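## Task

Lift the jars marked EGTA 2 M and EGTA 6 M from the cart and set both upright on the desk's mat. All other labelled containers must stay where they are, the cart must remain standing, no labelled container may reach the floor, and the robot must not topple or finish leaning; any of these failures means the task is failed.

## Robot and tools

ROBOT. An omnidirectional base carries a column about 1.7 m high. A carriage rides it (lift_m) and holds two identical six-joint arms, each ending in a two-finger gripper. Arm bases sit near 0.57 m + lift_m above the floor; carriage parts hang roughly 0.15 m lower. A hand reaches 0.78 m from its shoulder but only about 0.38 m below the arm base. The hand is about 0.16 m long, 0.1 m wide (0.14 m opened); its wrist camera sticks out 0.11 m from the joint 6 axis on one side; fingertips are about 0.005 m thick and 0.02 m wide. Parked arm: joints 1 to 6 = 0, 0.05, 0.05, 1.45, 0, 0; parked, the robot is roughly 0.85 m wide, 0.65 m long. Cameras: carriage_camera faces forward tilted ~20 degrees down; left_wrist_camera and right_wrist_camera look out beyond the fingertips. Images are 896x504.

FRAMES. Base frame, metres: origin on the floor below the base centre, x forward, y left, z up. left_hand and right_hand report the point between that hand's pads in this frame; quat_wxyz rotates base axes into hand axes (hand z runs along the fingers, y is the opening direction; pointing straight up with joints 1, 5, 6 at 0 gives (1, 0, 0, 0)). Hand readings tend to sit above the true hand, more at long reach. base_odometry is in the frame the base had at scene start, from wheel turns only (slip counts as motion); heading in rad, left positive, -3.142 to 3.142, and may drift a degree or two after turns or long strafes.

move. Every argument except cameras forms one action; give base, joints or both, plus optional speeds and min_time_s. All motions start at once. base holds exactly one relative offset, measured from the base's last reported position: translate_m (metres, forward +, -2 to 2), strafe_m (metres, left +, -2 to 2) or rotate_rad (radians, counter-clockwise +, -6.3 to 6.3). joints is a single dict covering both arms, keyed by name, each value an absolute target: lift_m 0 to 1 m; jointN_rad for left_ and right_: joint1 -2.617 to 3.054 (yaw about vertical, 0 forward, + left); joint2 0 to 3.141 (shoulder: 0 upper arm back and level, 1.57 vertical, 3.14 forward level); joint3 0 to 3.141 (elbow, 0 folded, 3.14 straight); joint4 -1.57 to 1.57 (wrist pitch, + lifts fingertips); joint5 -1.57 to 1.57 (wrist yaw, + swings fingertips right, opposite to joint 1); joint6 -2.094 to 2.094 (roll along the fingers, + clockwise viewed from forearm); gripper_m 0 to 0.093 m pad gap. Done tolerances: lift 0.004, j1 0.02, j2 0.105, j3 0.06, j4 0.04, j5 0.025, j6 0.02, gripper 0.004. Omitted joints keep their earlier target. speeds caps top speed for this action only: translate_m/strafe_m 0.02 to 0.5 m/s, rotate_rad 0.05 to 1.57 rad/s, lift_m 0.08 to 0.25 m/s (top of each range is default). min_time_s (0.1 to 8 s) is the minimum duration of arm and gripper motions. Actions end within 15 s; drives time out after 14 s. cameras: list of names, [] for none, omitted or ["all"] for all. An unknown key makes a call invalid; an out-of-range value gets it refused. After a refusal, or a stop during or blocking a call, the reply's remaining move, wait and finished_scene calls are skipped (not after an invalid call).

RESULTS. The move line reads done or the worst status. base_status/joint_status words: done (for the base, wheels turned the full amount even if slipping), off_target (resting short, possibly still pushing), contact_stop and time_out (target dropped, holds in place), not_followed (arm targets withheld by the self-collision check; may still be retried), limit_stop_at_motor_heat (resend target). on_its_own lists uncommanded behaviour; held at is a target, not a reading. motor_effort is percent of max, + toward larger values, bracket = peak in the action; error can reach a few points plus half the value. A lift effort that keeps dropping while lowering means a hand or load is resting on something. Joint torques (N m) include arm weight; joints 1 to 3 wrap at ±28. Gripping a hard object, the gap reads up to 0.005 m under its width; closed on nothing 0.000 to 0.002. Grip is light just under the first-touch reading and full-force about 0.005 m below it; open well above the reading to release. MOTOR HOT appears at 75 °C; at 100 °C that arm and its gripper go limp for 30 to 60 s (OVER-TEMPERATURE FAULT). Some lines are dropped when idle; a no-action move returns all.

wait: seconds 0 to 10, nothing new commanded. zoom_image: camera plus region [x0, y0, x1, y1] in pixels of that camera's latest image, origin top-left, at most 504x504. finished_scene: scene = number of the scene being ended; irreversible; its result gives the next task. Camera calibration (K, distortion, T_world_to_cam in base frame) is supplied; expect small pose errors, larger for wrist cameras.

CAUTIONS. The simulation keeps running while the driver thinks, holding the last command. Arms held stretched or loaded heat up; park them (they cool ten degrees or more in a minute). Under about 1 kg a level hand drops 7 to 25 cm, and a fully extended arm may not lift it. Arms have no contact stop: blocked, they press, overheat and snap to target once freed. Drives ignore the arms, so an arm can bend against furniture while the drive reports done; slow drives can shove loose furniture. If pinned after a stop, back off about 0.2 m the way you came. Never reverse under a table edge into the column. Tipping risk grows with a high carriage, extended or loaded arms, pushing, and abrupt stops; about 1.5 kg per hand with both arms forward can topple it, and only images show lean. Avoid arm-on-arm hits or pressure. To free two withheld arms, send one its current readings with joint 1 turned away, then the other in a later action. Avoid drops, releasing moving items, slams and hard pushes.

Each tool is called after ">>>" in YAML: its name, and indented under it one key for each argument.

## Session

>>> move:

Scene clock: 0.00 s.
Joint torques (N m): no reading
base_odometry: x=+0.000 y=+0.000 heading=+0.000
base_status: not commanded
joint_positions: lift_m=+0.300 left_joint1_rad=+0.005 left_joint2_rad=+0.063 left_joint3_rad=+0.036 left_joint4_rad=+1.440 left_joint5_rad=-0.025 left_joint6_rad=-0.026 left_gripper_m=+0.09396 right_joint1_rad=+0.007 right_joint2_rad=+0.030 right_joint3_rad=+0.039 right_joint4_rad=+1.440 right_joint5_rad=-0.019 right_joint6_rad=-0.003 right_gripper_m=+0.09396
joint_status: not commanded
motor_effort: lift_m=+40 drive_wheels=+4
left_hand: x=+0.2644 y=+0.3089 z=+1.3072 quat_wxyz=(+0.997, -0.014, +0.079, -0.010) (m; base frame)
right_hand: x=+0.2529 y=-0.3008 z=+1.3087 quat_wxyz=(+0.998, -0.010, +0.061, +0.003) (m; base frame)
pictures: carriage_camera, left_wrist_camera, right_wrist_camera
camera_calibration:
carriage_camera: T_world_to_cam=[[-0.0301167, -0.999264, -0.0237735, 0.0346004], [-0.352417, 0.0328724, -0.935266, 1.25939], [0.935359, -0.0197889, -0.353147, 0.333332], [0, 0, 0, 1]] pos_world=[0.133088, -0.000228057, 1.2964]
left_wrist_camera: T_world_to_cam=[[-0.00638314, -0.999939, 0.00898196, 0.300769], [0.696373, -0.0108911, -0.717597, 0.761213], [0.717651, 0.00167428, 0.696401, -0.978567], [0, 0, 0, 1]] pos_world=[0.174102, 0.31068, 1.22502]
right_wrist_camera: T_world_to_cam=[[0.0705529, -0.997508, 0.00073368, -0.3148], [0.755808, 0.0529776, -0.652647, 0.685796], [0.650982, 0.0466007, 0.757662, -1.01913], [0, 0, 0, 1]] pos_world=[0.167317, -0.302855, 1.21997]

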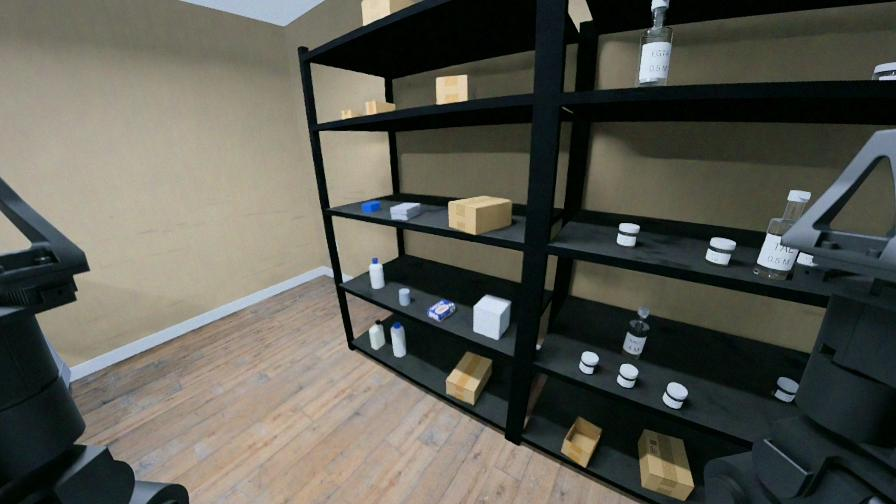

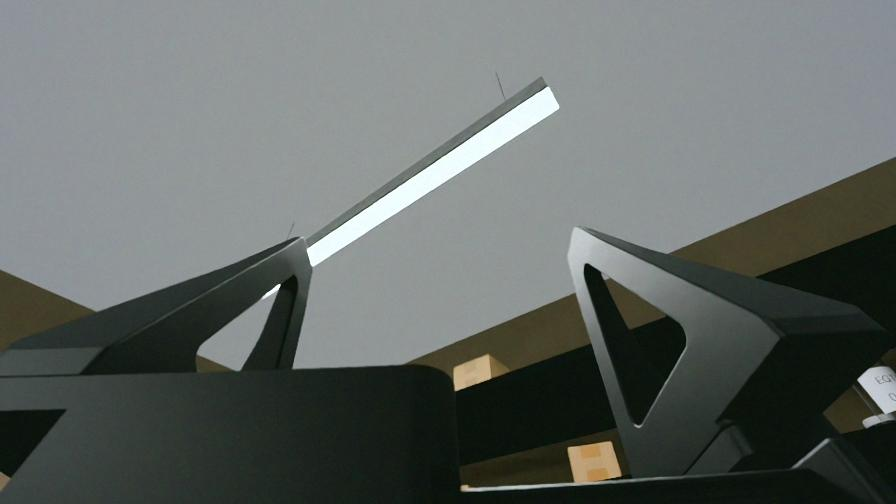

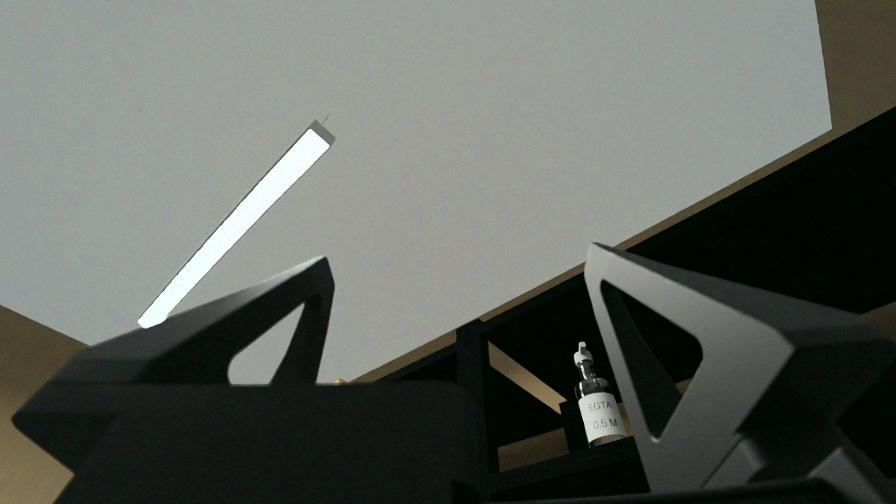

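Look around.

>>> move:
  base: {"rotate_rad": 1.4}
  cameras: ["carriage_camera"]

>>> move:
  base: {"rotate_rad": 1.2}
  cameras: ["carriage_camera"]

>>> move:
  base: {"rotate_rad": 1.2}
  cameras: ["carriage_camera"]

>>> move:
  base: {"rotate_rad": 1.2}
  cameras: ["carriage_camera"]

Scene clock: 3.53 s.
Joint torques (N m): left_arm=[-0.4 4.19 5.27 -0.25 0.02 -0.04] | right_arm=[0.39 3.34 6.35 -0.2 0.09 0.06]
move: done
base_odometry: x=+0.000 y=+0.000 heading=+1.400
base_status: done
joint_positions: lift_m=+0.300 left_joint1_rad=+0.005 left_joint2_rad=+0.063 left_joint3_rad=+0.036 left_joint4_rad=+1.438 left_joint5_rad=-0.025 left_joint6_rad=-0.026 left_gripper_m=+0.09397 right_joint1_rad=+0.007 right_joint2_rad=+0.030 right_joint3_rad=+0.039 right_joint4_rad=+1.439 right_joint5_rad=-0.019 right_joint6_rad=-0.003 right_gripper_m=+0.09397
motor_effort: lift_m=+40(40) drive_wheels=+8(21)
left_hand: x=+0.2648 y=+0.3089 z=+1.3071 quat_wxyz=(+0.997, -0.014, +0.080, -0.010) (m; base frame)
right_hand: x=+0.2532 y=-0.3008 z=+1.3087 quat_wxyz=(+0.998, -0.010, +0.061, +0.003) (m; base frame)
pictures: carriage_camera
camera_calibration:
carriage_camera: T_world_to_cam=[[-0.0301167, -0.999264, -0.0237735, 0.0346004], [-0.352417, 0.0328724, -0.935266, 1.25939], [0.935359, -0.0197889, -0.353147, 0.333332], [0, 0, 0, 1]]

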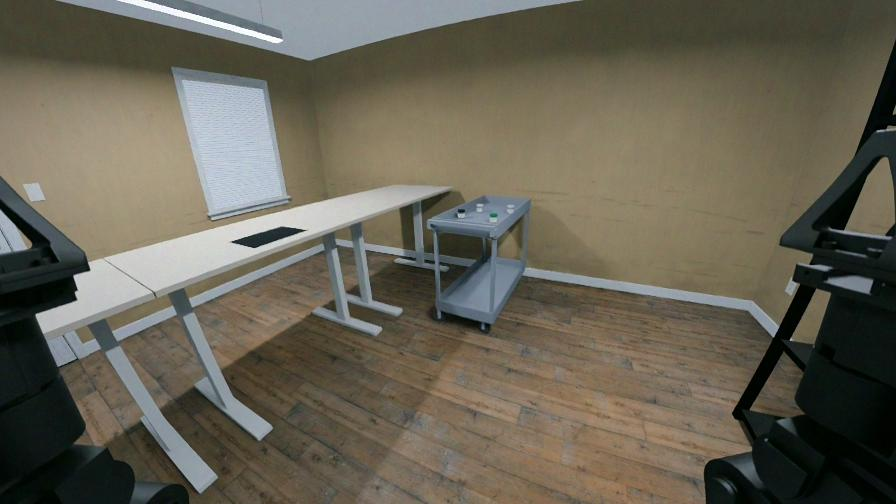

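Scene clock: 6.27 s.
Joint torques (N m): left_arm=[-0.42 4.19 5.27 -0.25 0.03 -0.04] | right_arm=[0.18 3.34 6.35 -0.2 0.09 0.06]
move: done
base_odometry: x=+0.000 y=+0.000 heading=+2.599
base_status: done
joint_positions: lift_m=+0.300 left_joint1_rad=+0.005 left_joint2_rad=+0.063 left_joint3_rad=+0.036 left_joint4_rad=+1.438 left_joint5_rad=-0.025 left_joint6_rad=-0.026 left_gripper_m=+0.09397 right_joint1_rad=+0.007 right_joint2_rad=+0.030 right_joint3_rad=+0.039 right_joint4_rad=+1.439 right_joint5_rad=-0.019 right_joint6_rad=-0.003 right_gripper_m=+0.09397
motor_effort: lift_m=+39(41) drive_wheels=+8(19)
left_hand: x=+0.2648 y=+0.3089 z=+1.3071 quat_wxyz=(+0.997, -0.014, +0.080, -0.010) (m; base frame)
right_hand: x=+0.2533 y=-0.3008 z=+1.3087 quat_wxyz=(+0.998, -0.010, +0.062, +0.003) (m; base frame)
pictures: carriage_camera
camera_calibration:
carriage_camera: T_world_to_cam=[[-0.0301167, -0.999264, -0.0237735, 0.0346004], [-0.352417, 0.0328724, -0.935266, 1.25939], [0.935359, -0.0197889, -0.353147, 0.333332], [0, 0, 0, 1]]

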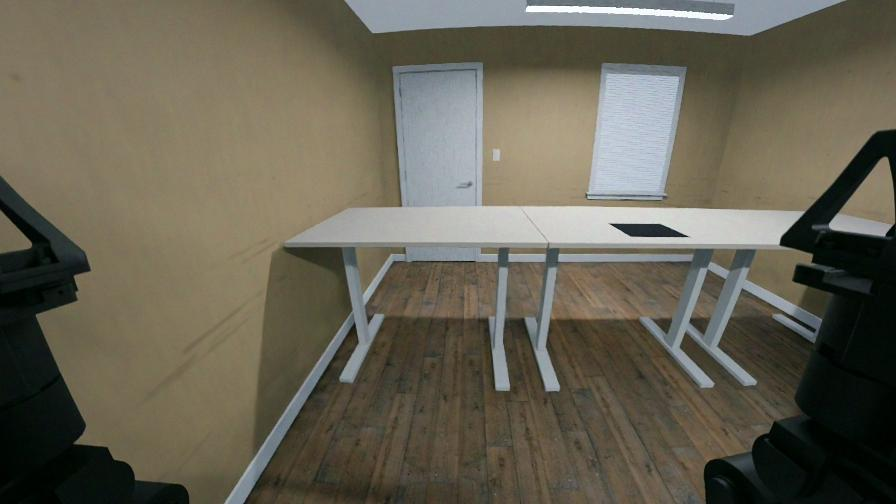

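Scene clock: 9.00 s.
Joint torques (N m): left_arm=[-0.43 4.22 5.27 -0.25 0.02 -0.04] | right_arm=[0.23 3.36 6.38 -0.2 0.09 0.06]
move: done
base_odometry: x=+0.000 y=+0.000 heading=-2.484
base_status: done
joint_positions: lift_m=+0.300 left_joint1_rad=+0.005 left_joint2_rad=+0.063 left_joint3_rad=+0.036 left_joint4_rad=+1.438 left_joint5_rad=-0.025 left_joint6_rad=-0.026 left_gripper_m=+0.09398 right_joint1_rad=+0.007 right_joint2_rad=+0.030 right_joint3_rad=+0.039 right_joint4_rad=+1.439 right_joint5_rad=-0.019 right_joint6_rad=-0.003 right_gripper_m=+0.09398
motor_effort: lift_m=+40(40) drive_wheels=+8(20)
left_hand: x=+0.2649 y=+0.3089 z=+1.3071 quat_wxyz=(+0.997, -0.014, +0.080, -0.010) (m; base frame)
right_hand: x=+0.2533 y=-0.3008 z=+1.3087 quat_wxyz=(+0.998, -0.010, +0.062, +0.003) (m; base frame)
pictures: carriage_camera
camera_calibration:
carriage_camera: T_world_to_cam=[[-0.0301167, -0.999264, -0.0237735, 0.0346004], [-0.352417, 0.0328724, -0.935266, 1.25939], [0.935359, -0.0197889, -0.353147, 0.333332], [0, 0, 0, 1]]

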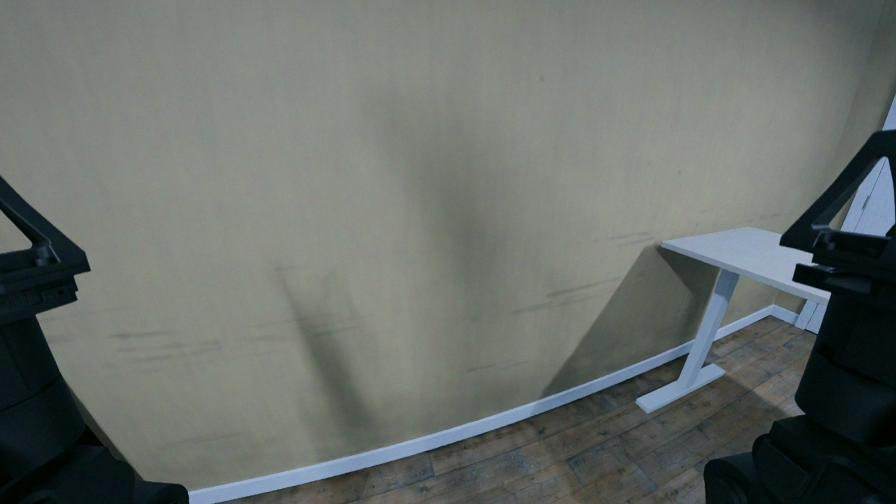

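Scene clock: 11.73 s.
Joint torques (N m): left_arm=[-0.42 4.22 5.27 -0.23 0.02 -0.04] | right_arm=[0.21 3.36 6.35 -0.19 0.09 0.07]
move: done
base_odometry: x=+0.000 y=+0.000 heading=-1.284
base_status: done
joint_positions: lift_m=+0.300 left_joint1_rad=+0.005 left_joint2_rad=+0.063 left_joint3_rad=+0.036 left_joint4_rad=+1.438 left_joint5_rad=-0.025 left_joint6_rad=-0.026 left_gripper_m=+0.09398 right_joint1_rad=+0.007 right_joint2_rad=+0.030 right_joint3_rad=+0.039 right_joint4_rad=+1.438 right_joint5_rad=-0.019 right_joint6_rad=-0.003 right_gripper_m=+0.09398
motor_effort: lift_m=+40(41) drive_wheels=+8(18)
left_hand: x=+0.2649 y=+0.3089 z=+1.3071 quat_wxyz=(+0.997, -0.014, +0.080, -0.010) (m; base frame)
right_hand: x=+0.2534 y=-0.3008 z=+1.3087 quat_wxyz=(+0.998, -0.010, +0.062, +0.003) (m; base frame)
pictures: carriage_camera
camera_calibration:
carriage_camera: T_world_to_cam=[[-0.0301167, -0.999264, -0.0237735, 0.0346004], [-0.352417, 0.0328724, -0.935266, 1.25939], [0.935359, -0.0197889, -0.353147, 0.333332], [0, 0, 0, 1]]

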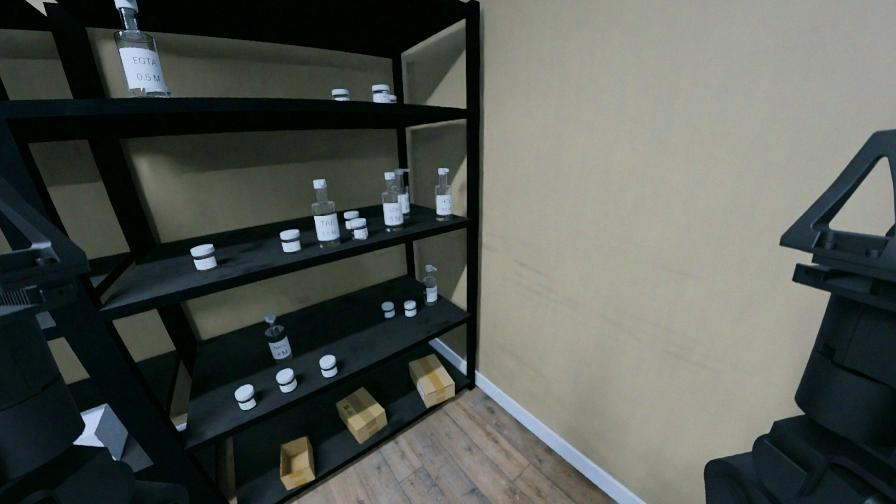

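>>> move:
  base: {"rotate_rad": 2.35}
  cameras: []

>>> move:
  base: {"strafe_m": 0.5}
  cameras: []

>>> move:
  base: {"translate_m": 0.9}
  joints: {"lift_m": 0.45}
  cameras: ["carriage_camera"]

>>> zoom_image:
  camera: "carriage_camera"
  region: [340, 180, 560, 320]

Scene clock: 18.70 s.
Joint torques (N m): left_arm=[-0.4 4.21 5.27 -0.23 0.02 -0.04] | right_arm=[0.29 3.36 6.37 -0.18 0.08 0.06]
move: done
base_odometry: x=+0.000 y=+0.000 heading=+1.065
base_status: done
joint_positions: lift_m=+0.300 left_joint1_rad=+0.005 left_joint2_rad=+0.063 left_joint3_rad=+0.036 left_joint4_rad=+1.436 left_joint5_rad=-0.025 left_joint6_rad=-0.026 left_gripper_m=+0.09399 right_joint1_rad=+0.007 right_joint2_rad=+0.030 right_joint3_rad=+0.039 right_joint4_rad=+1.438 right_joint5_rad=-0.019 right_joint6_rad=-0.003 right_gripper_m=+0.09399
motor_effort: lift_m=+40(41) drive_wheels=+8(19)
left_hand: x=+0.2652 y=+0.3089 z=+1.3071 quat_wxyz=(+0.997, -0.014, +0.081, -0.009) (m; base frame)
right_hand: x=+0.2535 y=-0.3008 z=+1.3087 quat_wxyz=(+0.998, -0.010, +0.062, +0.003) (m; base frame)
pictures: none

Scene clock: 21.93 s.
Joint torques (N m): left_arm=[-0.24 4.19 5.29 -0.22 0.02 -0.04] | right_arm=[-0.03 3.33 6.38 -0.18 0.1 0.07]
move: done
base_odometry: x=-0.438 y=+0.242 heading=+1.066
base_status: done
joint_positions: lift_m=+0.300 left_joint1_rad=+0.005 left_joint2_rad=+0.063 left_joint3_rad=+0.036 left_joint4_rad=+1.436 left_joint5_rad=-0.025 left_joint6_rad=-0.026 left_gripper_m=+0.09399 right_joint1_rad=+0.007 right_joint2_rad=+0.030 right_joint3_rad=+0.039 right_joint4_rad=+1.438 right_joint5_rad=-0.019 right_joint6_rad=-0.003 right_gripper_m=+0.09399
motor_effort: lift_m=+40(41) drive_wheels=-4(25)
left_hand: x=+0.2652 y=+0.3089 z=+1.3071 quat_wxyz=(+0.997, -0.014, +0.081, -0.010) (m; base frame)
right_hand: x=+0.2535 y=-0.3008 z=+1.3087 quat_wxyz=(+0.998, -0.010, +0.062, +0.002) (m; base frame)
pictures: none

Scene clock: 26.00 s.
Joint torques (N m): left_arm=[-0.4 4.23 5.18 -0.21 0.02 -0.04] | right_arm=[0.25 3.32 6.32 -0.22 0.09 0.06]
move: done
base_odometry: x=-0.003 y=+1.030 heading=+1.067
base_status: done
joint_positions: lift_m=+0.450 left_joint1_rad=+0.005 left_joint2_rad=+0.063 left_joint3_rad=+0.036 left_joint4_rad=+1.436 left_joint5_rad=-0.025 left_joint6_rad=-0.026 left_gripper_m=+0.09399 right_joint1_rad=+0.007 right_joint2_rad=+0.030 right_joint3_rad=+0.039 right_joint4_rad=+1.438 right_joint5_rad=-0.019 right_joint6_rad=-0.003 right_gripper_m=+0.09399
joint_status: all done
motor_effort: lift_m=+42(51) drive_wheels=-2(21)
left_hand: x=+0.2652 y=+0.3089 z=+1.4569 quat_wxyz=(+0.997, -0.014, +0.081, -0.010) (m; base frame)
right_hand: x=+0.2534 y=-0.3008 z=+1.4585 quat_wxyz=(+0.998, -0.010, +0.062, +0.002) (m; base frame)
pictures: carriage_camera
camera_calibration:
carriage_camera: T_world_to_cam=[[-0.0301167, -0.999264, -0.0237735, 0.0381616], [-0.352417, 0.0328724, -0.935266, 1.39949], [0.935359, -0.0197889, -0.353147, 0.386233], [0, 0, 0, 1]]

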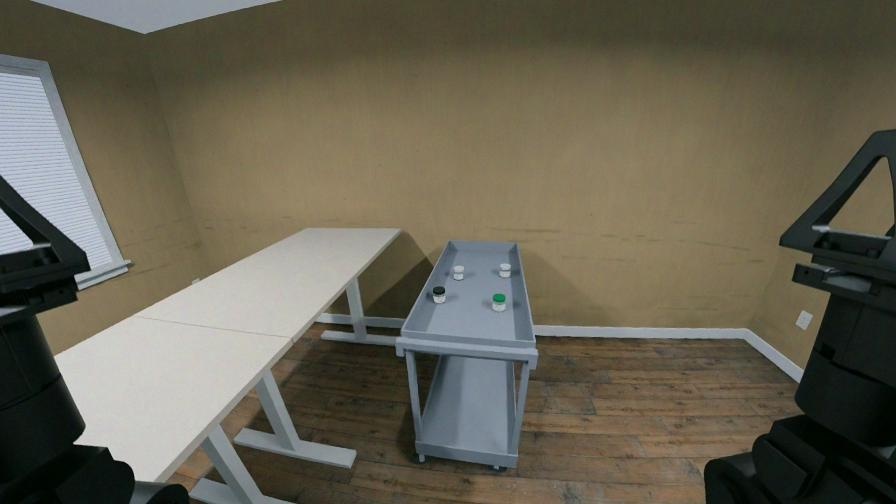

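Scaled by 2.291.

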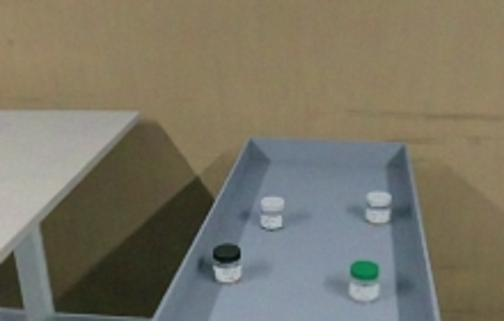

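>>> move:
  base: {"translate_m": 0.33}
  speeds: {"translate_m": 0.25}
  cameras: ["carriage_camera"]

>>> zoom_image:
  camera: "carriage_camera"
  region: [390, 270, 550, 360]

Scene clock: 29.77 s.
Joint torques (N m): left_arm=[-0.4 4.25 5.22 -0.22 0.02 -0.04] | right_arm=[0.24 3.32 6.37 -0.17 0.09 0.07]
move: done
base_odometry: x=+0.156 y=+1.319 heading=+1.067
base_status: done
joint_positions: lift_m=+0.450 left_joint1_rad=+0.005 left_joint2_rad=+0.063 left_joint3_rad=+0.036 left_joint4_rad=+1.437 left_joint5_rad=-0.025 left_joint6_rad=-0.026 left_gripper_m=+0.09399 right_joint1_rad=+0.007 right_joint2_rad=+0.030 right_joint3_rad=+0.039 right_joint4_rad=+1.439 right_joint5_rad=-0.019 right_joint6_rad=-0.003 right_gripper_m=+0.09399
motor_effort: lift_m=+42(43) drive_wheels=-2(20)
left_hand: x=+0.2650 y=+0.3089 z=+1.4569 quat_wxyz=(+0.997, -0.014, +0.080, -0.010) (m; base frame)
right_hand: x=+0.2532 y=-0.3008 z=+1.4585 quat_wxyz=(+0.998, -0.010, +0.061, +0.002) (m; base frame)
pictures: carriage_camera
camera_calibration:
carriage_camera: T_world_to_cam=[[-0.0301167, -0.999264, -0.0237735, 0.0381616], [-0.352417, 0.0328724, -0.935266, 1.39949], [0.935359, -0.0197889, -0.353147, 0.386233], [0, 0, 0, 1]]

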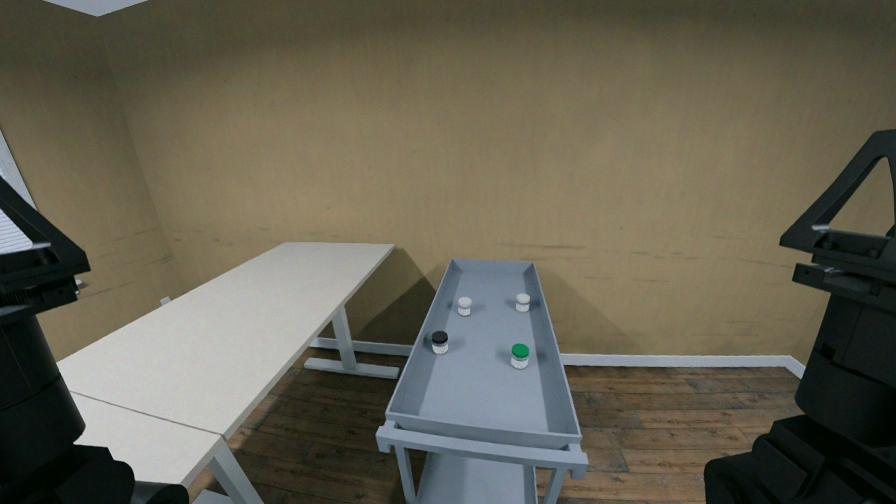

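Scaled by 3.150.

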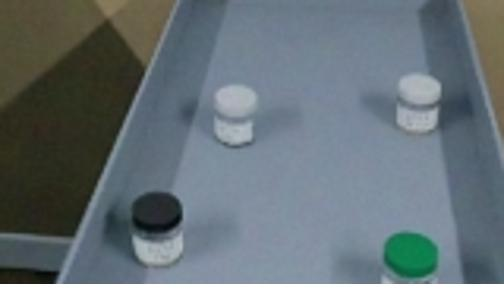

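>>> move:
  base: {"rotate_rad": -0.2}
  cameras: []

>>> move:
  base: {"translate_m": 0.14}
  speeds: {"translate_m": 0.15}
  cameras: ["carriage_camera"]

>>> zoom_image:
  camera: "carriage_camera"
  region: [370, 290, 520, 400]

Scene clock: 32.60 s.
Joint torques (N m): left_arm=[-0.4 4.19 5.27 -0.24 0.02 -0.04] | right_arm=[0.25 3.34 6.35 -0.2 0.09 0.06]
move: done
base_odometry: x=+0.156 y=+1.319 heading=+0.867
base_status: done
joint_positions: lift_m=+0.450 left_joint1_rad=+0.005 left_joint2_rad=+0.063 left_joint3_rad=+0.036 left_joint4_rad=+1.437 left_joint5_rad=-0.025 left_joint6_rad=-0.026 left_gripper_m=+0.09399 right_joint1_rad=+0.007 right_joint2_rad=+0.030 right_joint3_rad=+0.039 right_joint4_rad=+1.439 right_joint5_rad=-0.019 right_joint6_rad=-0.003 right_gripper_m=+0.09399
motor_effort: lift_m=+42(43) drive_wheels=+9(13)
left_hand: x=+0.2650 y=+0.3089 z=+1.4569 quat_wxyz=(+0.997, -0.014, +0.080, -0.010) (m; base frame)
right_hand: x=+0.2533 y=-0.3008 z=+1.4585 quat_wxyz=(+0.998, -0.010, +0.062, +0.002) (m; base frame)
pictures: none

Scene clock: 34.53 s.
Joint torques (N m): left_arm=[-0.4 4.26 5.33 -0.23 0.02 -0.04] | right_arm=[0.25 3.38 6.39 -0.16 0.09 0.07]
move: done
base_odometry: x=+0.247 y=+1.426 heading=+0.866
base_status: done
joint_positions: lift_m=+0.450 left_joint1_rad=+0.005 left_joint2_rad=+0.063 left_joint3_rad=+0.036 left_joint4_rad=+1.438 left_joint5_rad=-0.025 left_joint6_rad=-0.026 left_gripper_m=+0.09399 right_joint1_rad=+0.007 right_joint2_rad=+0.030 right_joint3_rad=+0.039 right_joint4_rad=+1.439 right_joint5_rad=-0.019 right_joint6_rad=-0.003 right_gripper_m=+0.09399
motor_effort: lift_m=+42(43) drive_wheels=+9(16)
left_hand: x=+0.2648 y=+0.3089 z=+1.4569 quat_wxyz=(+0.997, -0.014, +0.080, -0.010) (m; base frame)
right_hand: x=+0.2533 y=-0.3008 z=+1.4585 quat_wxyz=(+0.998, -0.010, +0.062, +0.002) (m; base frame)
pictures: carriage_camera
camera_calibration:
carriage_camera: T_world_to_cam=[[-0.0301167, -0.999264, -0.0237735, 0.0381616], [-0.352417, 0.0328724, -0.935266, 1.39949], [0.935359, -0.0197889, -0.353147, 0.386233], [0, 0, 0, 1]]

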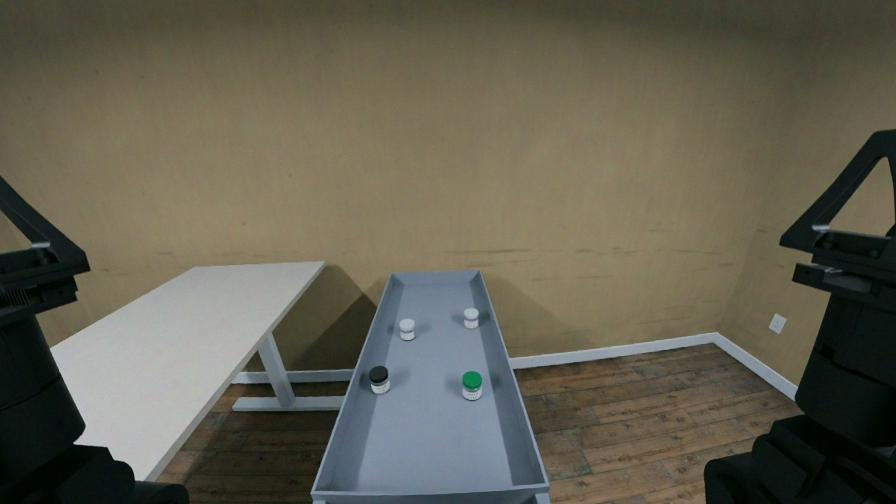

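Scaled by 3.360.

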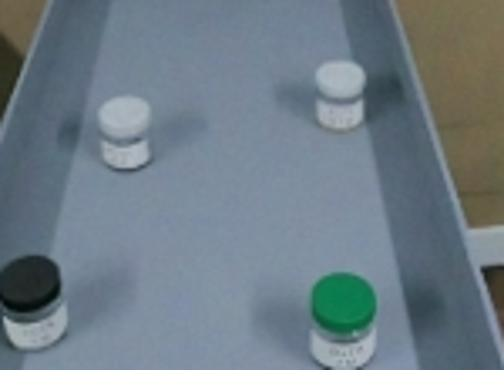

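>>> move:
  joints: {"lift_m": 0.2}
  cameras: ["carriage_camera"]

>>> zoom_image:
  camera: "carriage_camera"
  region: [355, 260, 435, 330]

>>> zoom_image:
  camera: "carriage_camera"
  region: [430, 250, 510, 320]

Scene clock: 36.73 s.
Joint torques (N m): left_arm=[-0.4 4.22 5.27 -0.26 0.02 -0.04] | right_arm=[0.24 3.38 6.37 -0.2 0.09 0.07]
move: done
base_odometry: x=+0.247 y=+1.426 heading=+0.866
joint_positions: lift_m=+0.200 left_joint1_rad=+0.005 left_joint2_rad=+0.063 left_joint3_rad=+0.036 left_joint4_rad=+1.438 left_joint5_rad=-0.025 left_joint6_rad=-0.026 left_gripper_m=+0.09399 right_joint1_rad=+0.007 right_joint2_rad=+0.030 right_joint3_rad=+0.039 right_joint4_rad=+1.439 right_joint5_rad=-0.019 right_joint6_rad=-0.003 right_gripper_m=+0.09399
joint_status: all done
motor_effort: lift_m=+35(37) drive_wheels=+9(9)
left_hand: x=+0.2648 y=+0.3089 z=+1.2075 quat_wxyz=(+0.997, -0.014, +0.080, -0.010) (m; base frame)
right_hand: x=+0.2533 y=-0.3008 z=+1.2090 quat_wxyz=(+0.998, -0.010, +0.062, +0.002) (m; base frame)
pictures: carriage_camera
camera_calibration:
carriage_camera: T_world_to_cam=[[-0.0301167, -0.999264, -0.0237735, 0.0322313], [-0.352417, 0.0328724, -0.935266, 1.16619], [0.935359, -0.0197889, -0.353147, 0.298141], [0, 0, 0, 1]]

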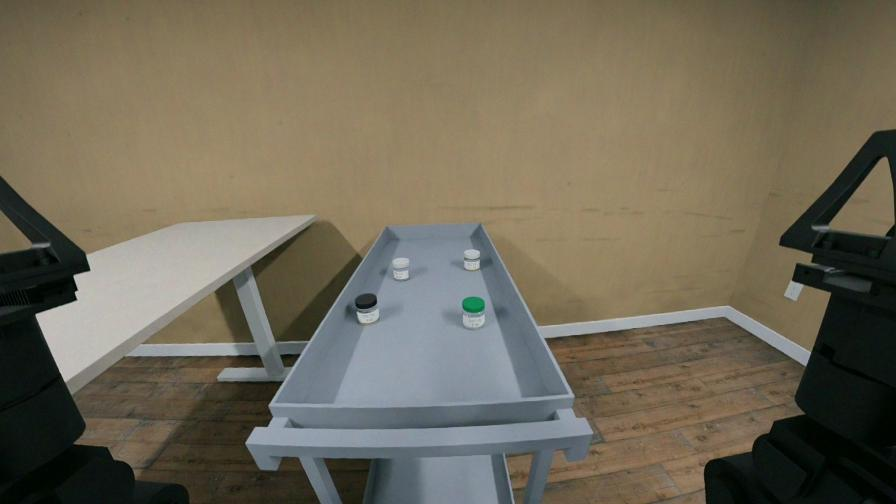

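Scaled by 6.300.

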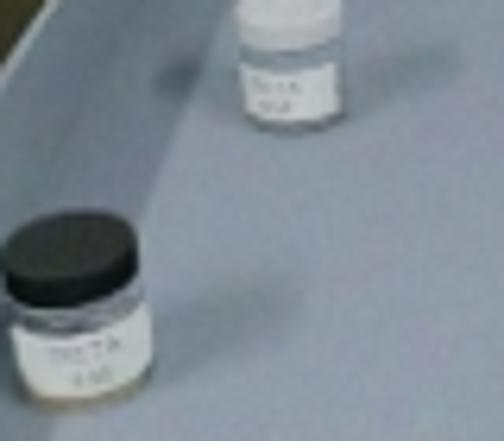

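Scaled by 6.300.

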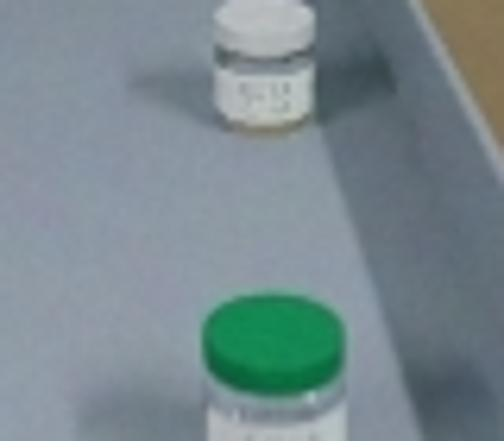

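>>> move:
  joints: {"lift_m": 0.4, "left_joint2_rad": 1.3, "left_joint3_rad": 0.9, "left_joint4_rad": 0.0, "right_joint2_rad": 1.3, "right_joint3_rad": 0.9, "right_joint4_rad": 0.0}
  min_time_s: 2

>>> move:
  joints: {"left_joint2_rad": 1.3, "left_joint3_rad": 0.9, "left_joint4_rad": -0.3, "right_joint2_rad": 1.3, "right_joint3_rad": 1.2, "right_joint4_rad": -0.3}
  min_time_s: 1

Scene clock: 42.00 s.
Joint torques (N m): left_arm=[-0.4 -5.23 9.88 1.85 0.02 -0.04] | right_arm=[0.25 -4.42 10.51 2.5 0.08 0.06]
move: done
base_odometry: x=+0.247 y=+1.426 heading=+0.866
joint_positions: lift_m=+0.400 left_joint1_rad=+0.005 left_joint2_rad=+1.294 left_joint3_rad=+0.862 left_joint4_rad=+0.004 left_joint5_rad=-0.025 left_joint6_rad=-0.026 left_gripper_m=+0.09399 right_joint1_rad=+0.007 right_joint2_rad=+1.292 right_joint3_rad=+0.873 right_joint4_rad=+0.012 right_joint5_rad=-0.019 right_joint6_rad=-0.003 right_gripper_m=+0.09399
joint_status: all done
motor_effort: lift_m=+42(52) drive_wheels=+9(10)
left_hand: x=+0.6415 y=+0.3107 z=+1.1981 quat_wxyz=(+0.541, -0.020, +0.841, +0.005) (m; base frame)
right_hand: x=+0.6437 y=-0.2981 z=+1.2059 quat_wxyz=(+0.549, -0.010, +0.835, +0.009) (m; base frame)
pictures: carriage_camera, left_wrist_camera, right_wrist_camera
camera_calibration:
carriage_camera: T_world_to_cam=[[-0.0301167, -0.999264, -0.0237735, 0.0369741], [-0.352417, 0.0328724, -0.935266, 1.35278], [0.935359, -0.0197889, -0.353147, 0.368594], [0, 0, 0, 1]]
left_wrist_camera: T_world_to_cam=[[0.0166083, -0.999823, 0.00881138, 0.291391], [-0.876977, -0.0187993, -0.480164, 1.14764], [0.480245, 0.000247311, -0.877134, 0.864748], [0, 0, 0, 1]]
right_wrist_camera: T_world_to_cam=[[-0.0101209, -0.998096, -0.0608505, -0.213567], [-0.839487, 0.0415436, -0.541789, 1.21298], [0.543285, 0.0455998, -0.838309, 0.797808], [0, 0, 0, 1]]

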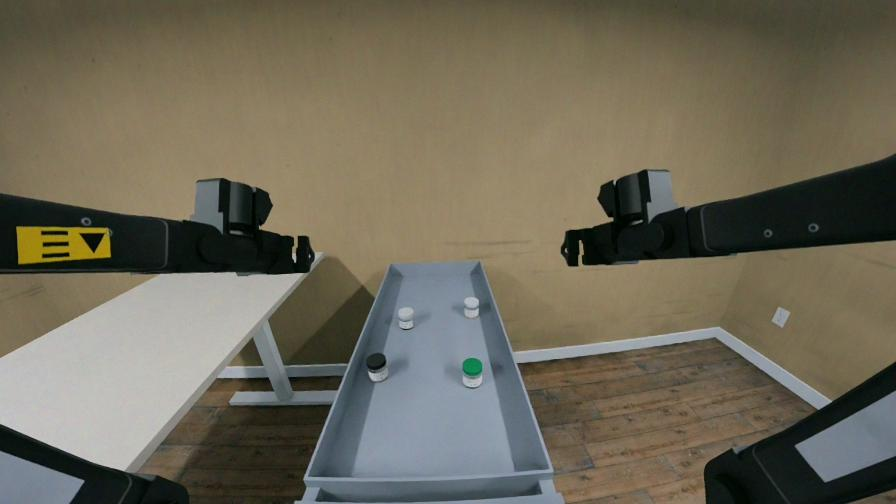

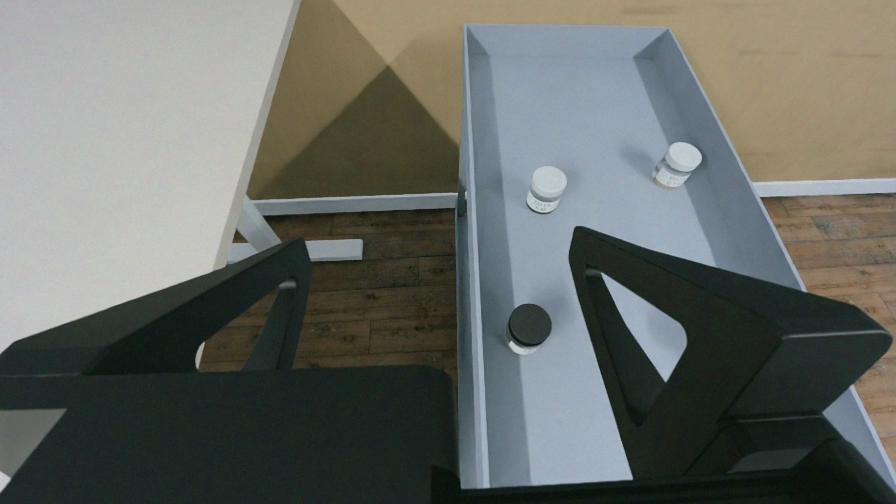

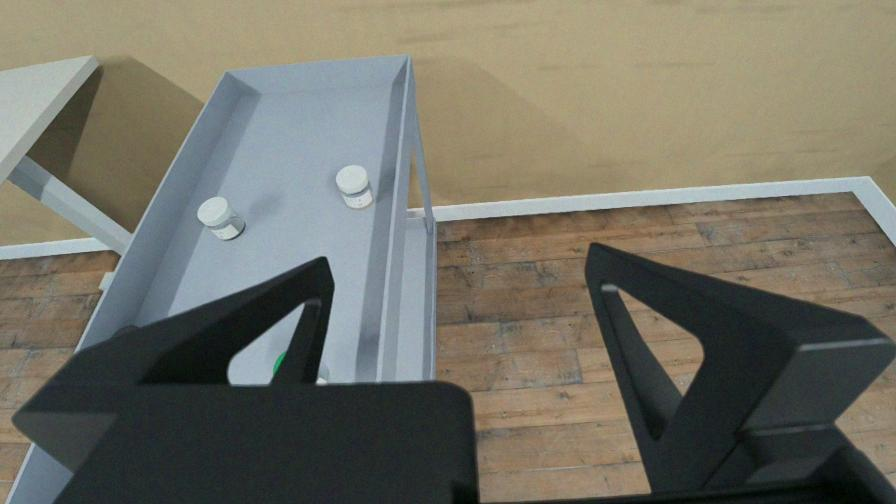

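Scene clock: 43.43 s.
Joint torques (N m): left_arm=[-0.39 -4.98 9.62 1.6 0 -0.04] | right_arm=[0.24 -4.42 10.37 2.49 0.08 0.06]
move: done
base_odometry: x=+0.247 y=+1.426 heading=+0.866
joint_positions: lift_m=+0.400 left_joint1_rad=+0.005 left_joint2_rad=+1.294 left_joint3_rad=+0.862 left_joint4_rad=-0.296 left_joint5_rad=-0.025 left_joint6_rad=-0.026 left_gripper_m=+0.09399 right_joint1_rad=+0.007 right_joint2_rad=+1.292 right_joint3_rad=+1.174 right_joint4_rad=-0.288 right_joint5_rad=-0.019 right_joint6_rad=-0.003 right_gripper_m=+0.09399
joint_status: all done
motor_effort: lift_m=+42(42) drive_wheels=+9(9)
left_hand: x=+0.6015 y=+0.3105 z=+1.1369 quat_wxyz=(+0.409, -0.019, +0.912, +0.007) (m; base frame)
right_hand: x=+0.6461 y=-0.2981 z=+1.2821 quat_wxyz=(+0.550, -0.010, +0.835, +0.009) (m; base frame)
pictures: carriage_camera, left_wrist_camera, right_wrist_camera
camera_calibration:
carriage_camera: T_world_to_cam=[[-0.0301167, -0.999264, -0.0237735, 0.0369741], [-0.352417, 0.0328724, -0.935266, 1.35278], [0.935359, -0.0197889, -0.353147, 0.368594], [0, 0, 0, 1]]
left_wrist_camera: T_world_to_cam=[[0.0186827, -0.999813, 0.0049578, 0.29553], [-0.979517, -0.0192974, -0.200434, 0.827026], [0.200493, -0.00111158, -0.979695, 1.11559], [0, 0, 0, 1]]
right_wrist_camera: T_world_to_cam=[[-0.0100048, -0.998095, -0.060883, -0.208922], [-0.838452, 0.0415509, -0.543389, 1.25762], [0.544883, 0.045611, -0.837271, 0.858082], [0, 0, 0, 1]]

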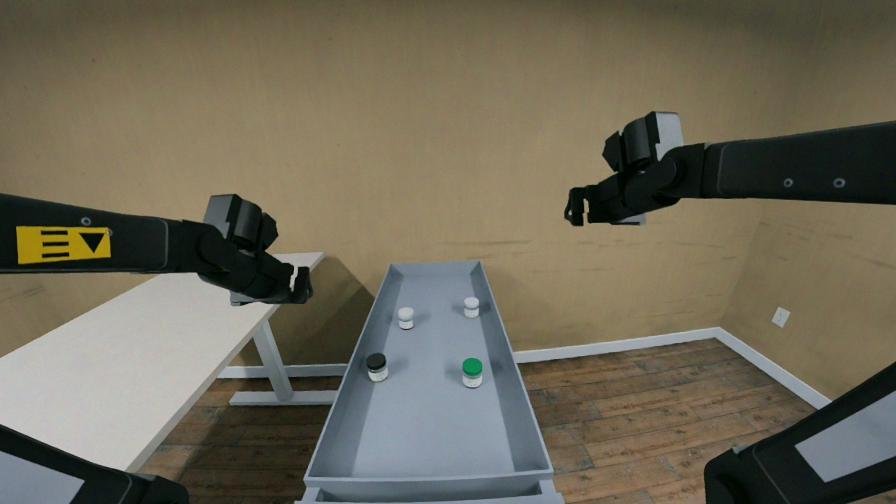

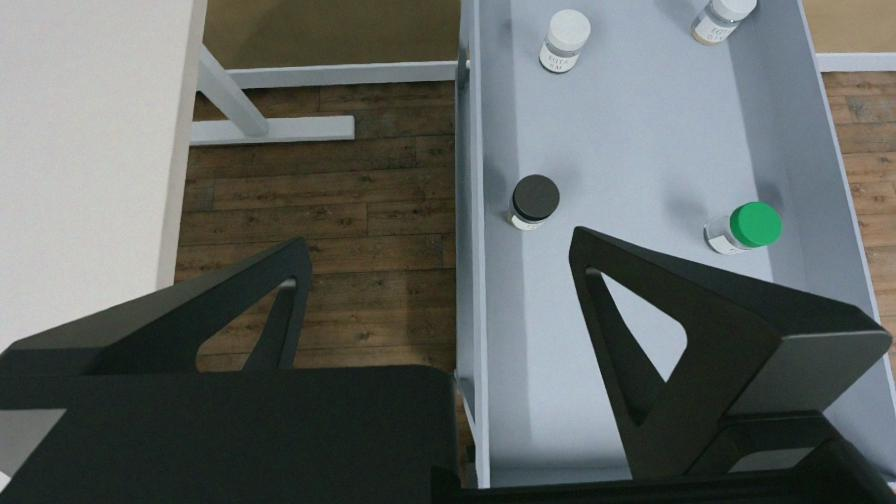

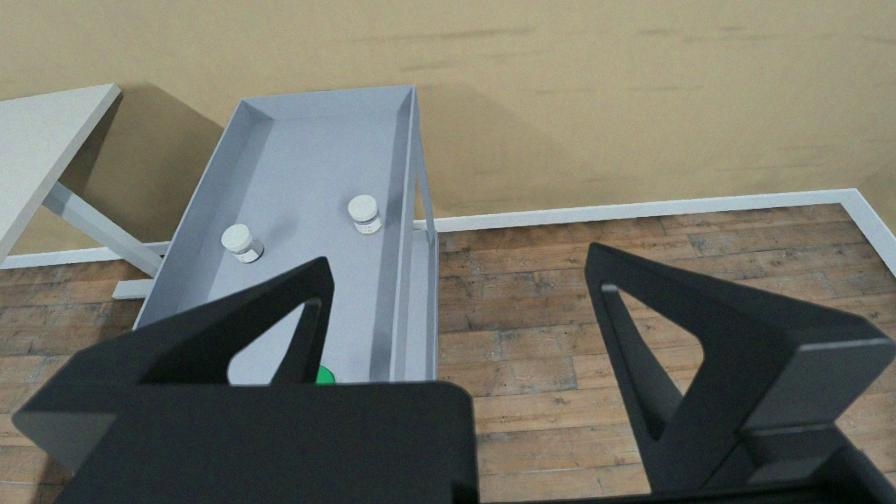

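>>> zoom_image:
  camera: "left_wrist_camera"
  region: [530, 0, 620, 80]

>>> zoom_image:
  camera: "left_wrist_camera"
  region: [680, 0, 770, 60]

>>> zoom_image:
  camera: "left_wrist_camera"
  region: [690, 190, 790, 270]

>>> zoom_image:
  camera: "left_wrist_camera"
  region: [490, 160, 580, 240]

>>> zoom_image:
  camera: "right_wrist_camera"
  region: [210, 180, 400, 280]

Scaled by 5.600.

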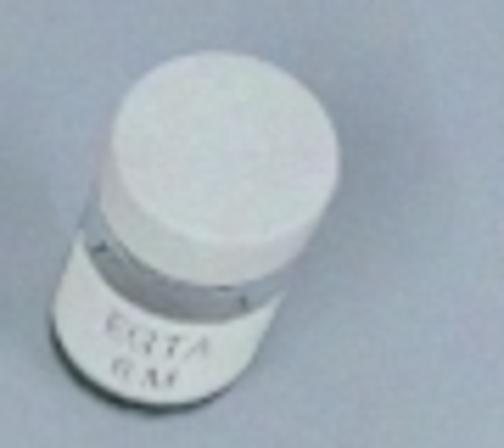

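Scaled by 5.600.

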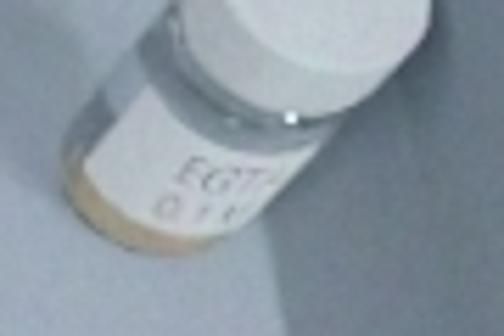

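Scaled by 5.040.

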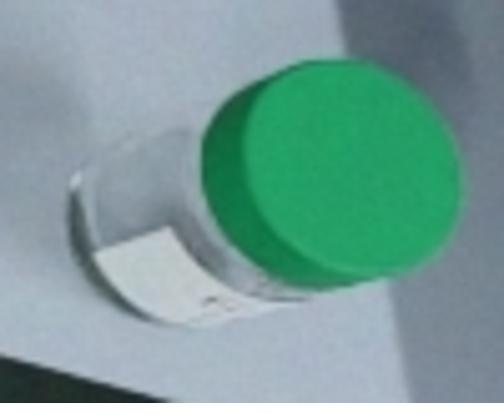

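Scaled by 5.600.

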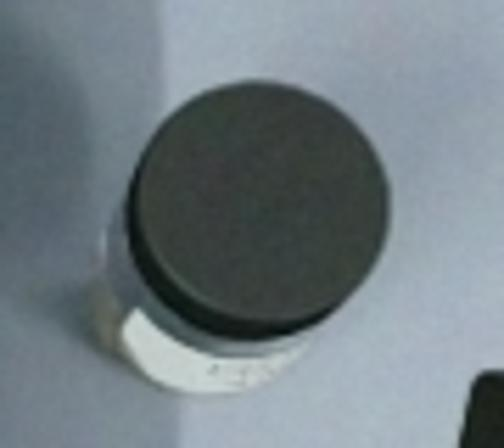

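Scaled by 2.653.

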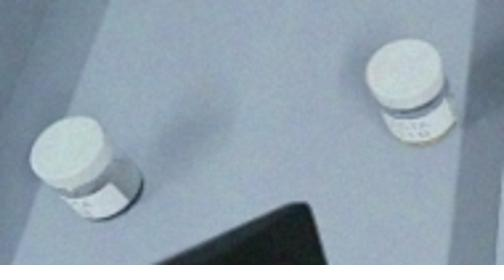

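>>> move:
  joints: {"lift_m": 0.22, "left_joint1_rad": -0.3, "left_joint2_rad": 0.8, "left_joint3_rad": 0.5, "left_joint4_rad": -0.15, "right_joint1_rad": 0.3, "right_joint2_rad": 0.8, "right_joint3_rad": 0.5, "right_joint4_rad": -0.15}
  min_time_s: 1.5

Scene clock: 48.00 s.
Joint torques (N m): left_arm=[-1.02 -2.54 5.71 2.04 0.01 -0.04] | right_arm=[0.77 -2.33 7.57 2.79 0.08 0.06]
move: done
base_odometry: x=+0.247 y=+1.426 heading=+0.866
joint_positions: lift_m=+0.220 left_joint1_rad=-0.293 left_joint2_rad=+0.810 left_joint3_rad=+0.513 left_joint4_rad=-0.171 left_joint5_rad=-0.025 left_joint6_rad=-0.026 left_gripper_m=+0.09400 right_joint1_rad=+0.294 right_joint2_rad=+0.809 right_joint3_rad=+0.506 right_joint4_rad=-0.166 right_joint5_rad=-0.019 right_joint6_rad=-0.003 right_gripper_m=+0.09399
joint_status: all done
motor_effort: lift_m=+36(37) drive_wheels=-4(9)
left_hand: x=+0.5198 y=+0.2192 z=+0.9809 quat_wxyz=(+0.519, +0.107, +0.845, -0.073) (m; base frame)
right_hand: x=+0.5171 y=-0.2118 z=+0.9789 quat_wxyz=(+0.517, -0.131, +0.842, +0.084) (m; base frame)
pictures: carriage_camera, left_wrist_camera, right_wrist_camera
camera_calibration:
carriage_camera: T_world_to_cam=[[-0.0301167, -0.999264, -0.0237735, 0.0327066], [-0.352417, 0.0328724, -0.935266, 1.18489], [0.935359, -0.0197889, -0.353147, 0.3052], [0, 0, 0, 1]]
left_wrist_camera: T_world_to_cam=[[-0.27729, -0.96075, 0.00833835, 0.348445], [-0.861433, 0.244763, -0.445, 0.834574], [0.425492, -0.130577, -0.895492, 0.807915], [0, 0, 0, 1]]
right_wrist_camera: T_world_to_cam=[[0.269117, -0.961257, -0.0596707, -0.280211], [-0.847607, -0.20697, -0.488595, 0.87957], [0.457315, 0.182067, -0.870468, 0.777218], [0, 0, 0, 1]]

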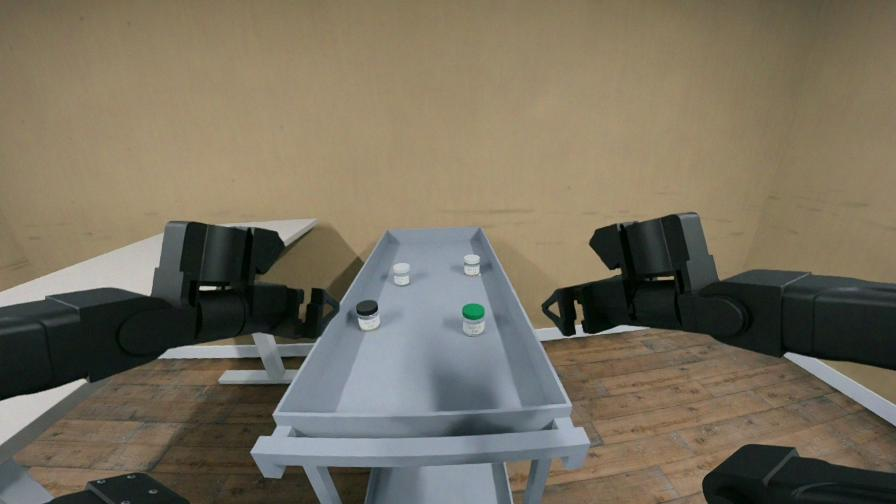

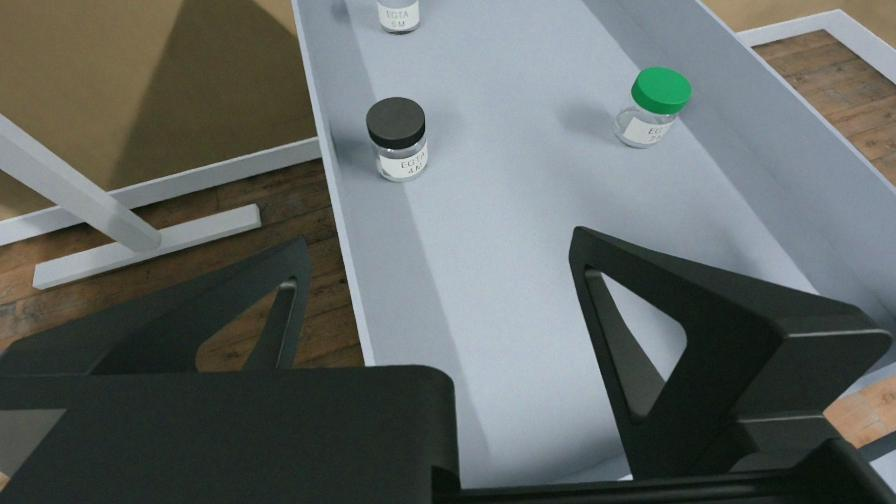

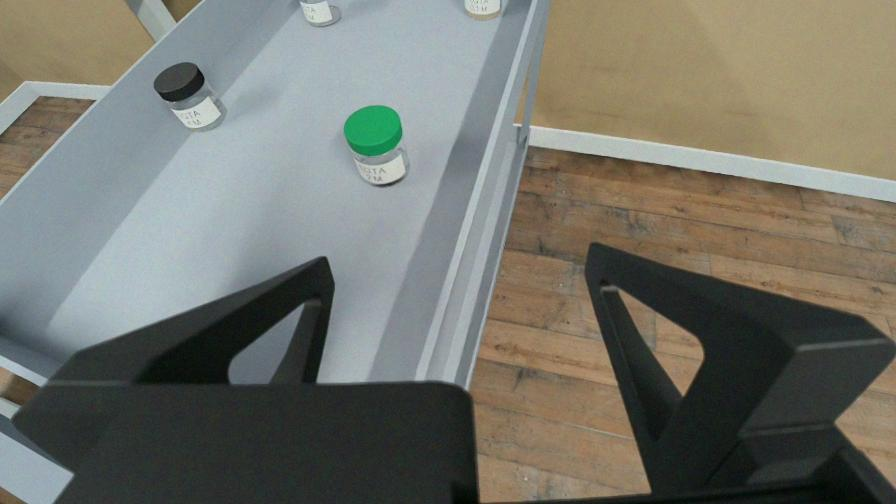

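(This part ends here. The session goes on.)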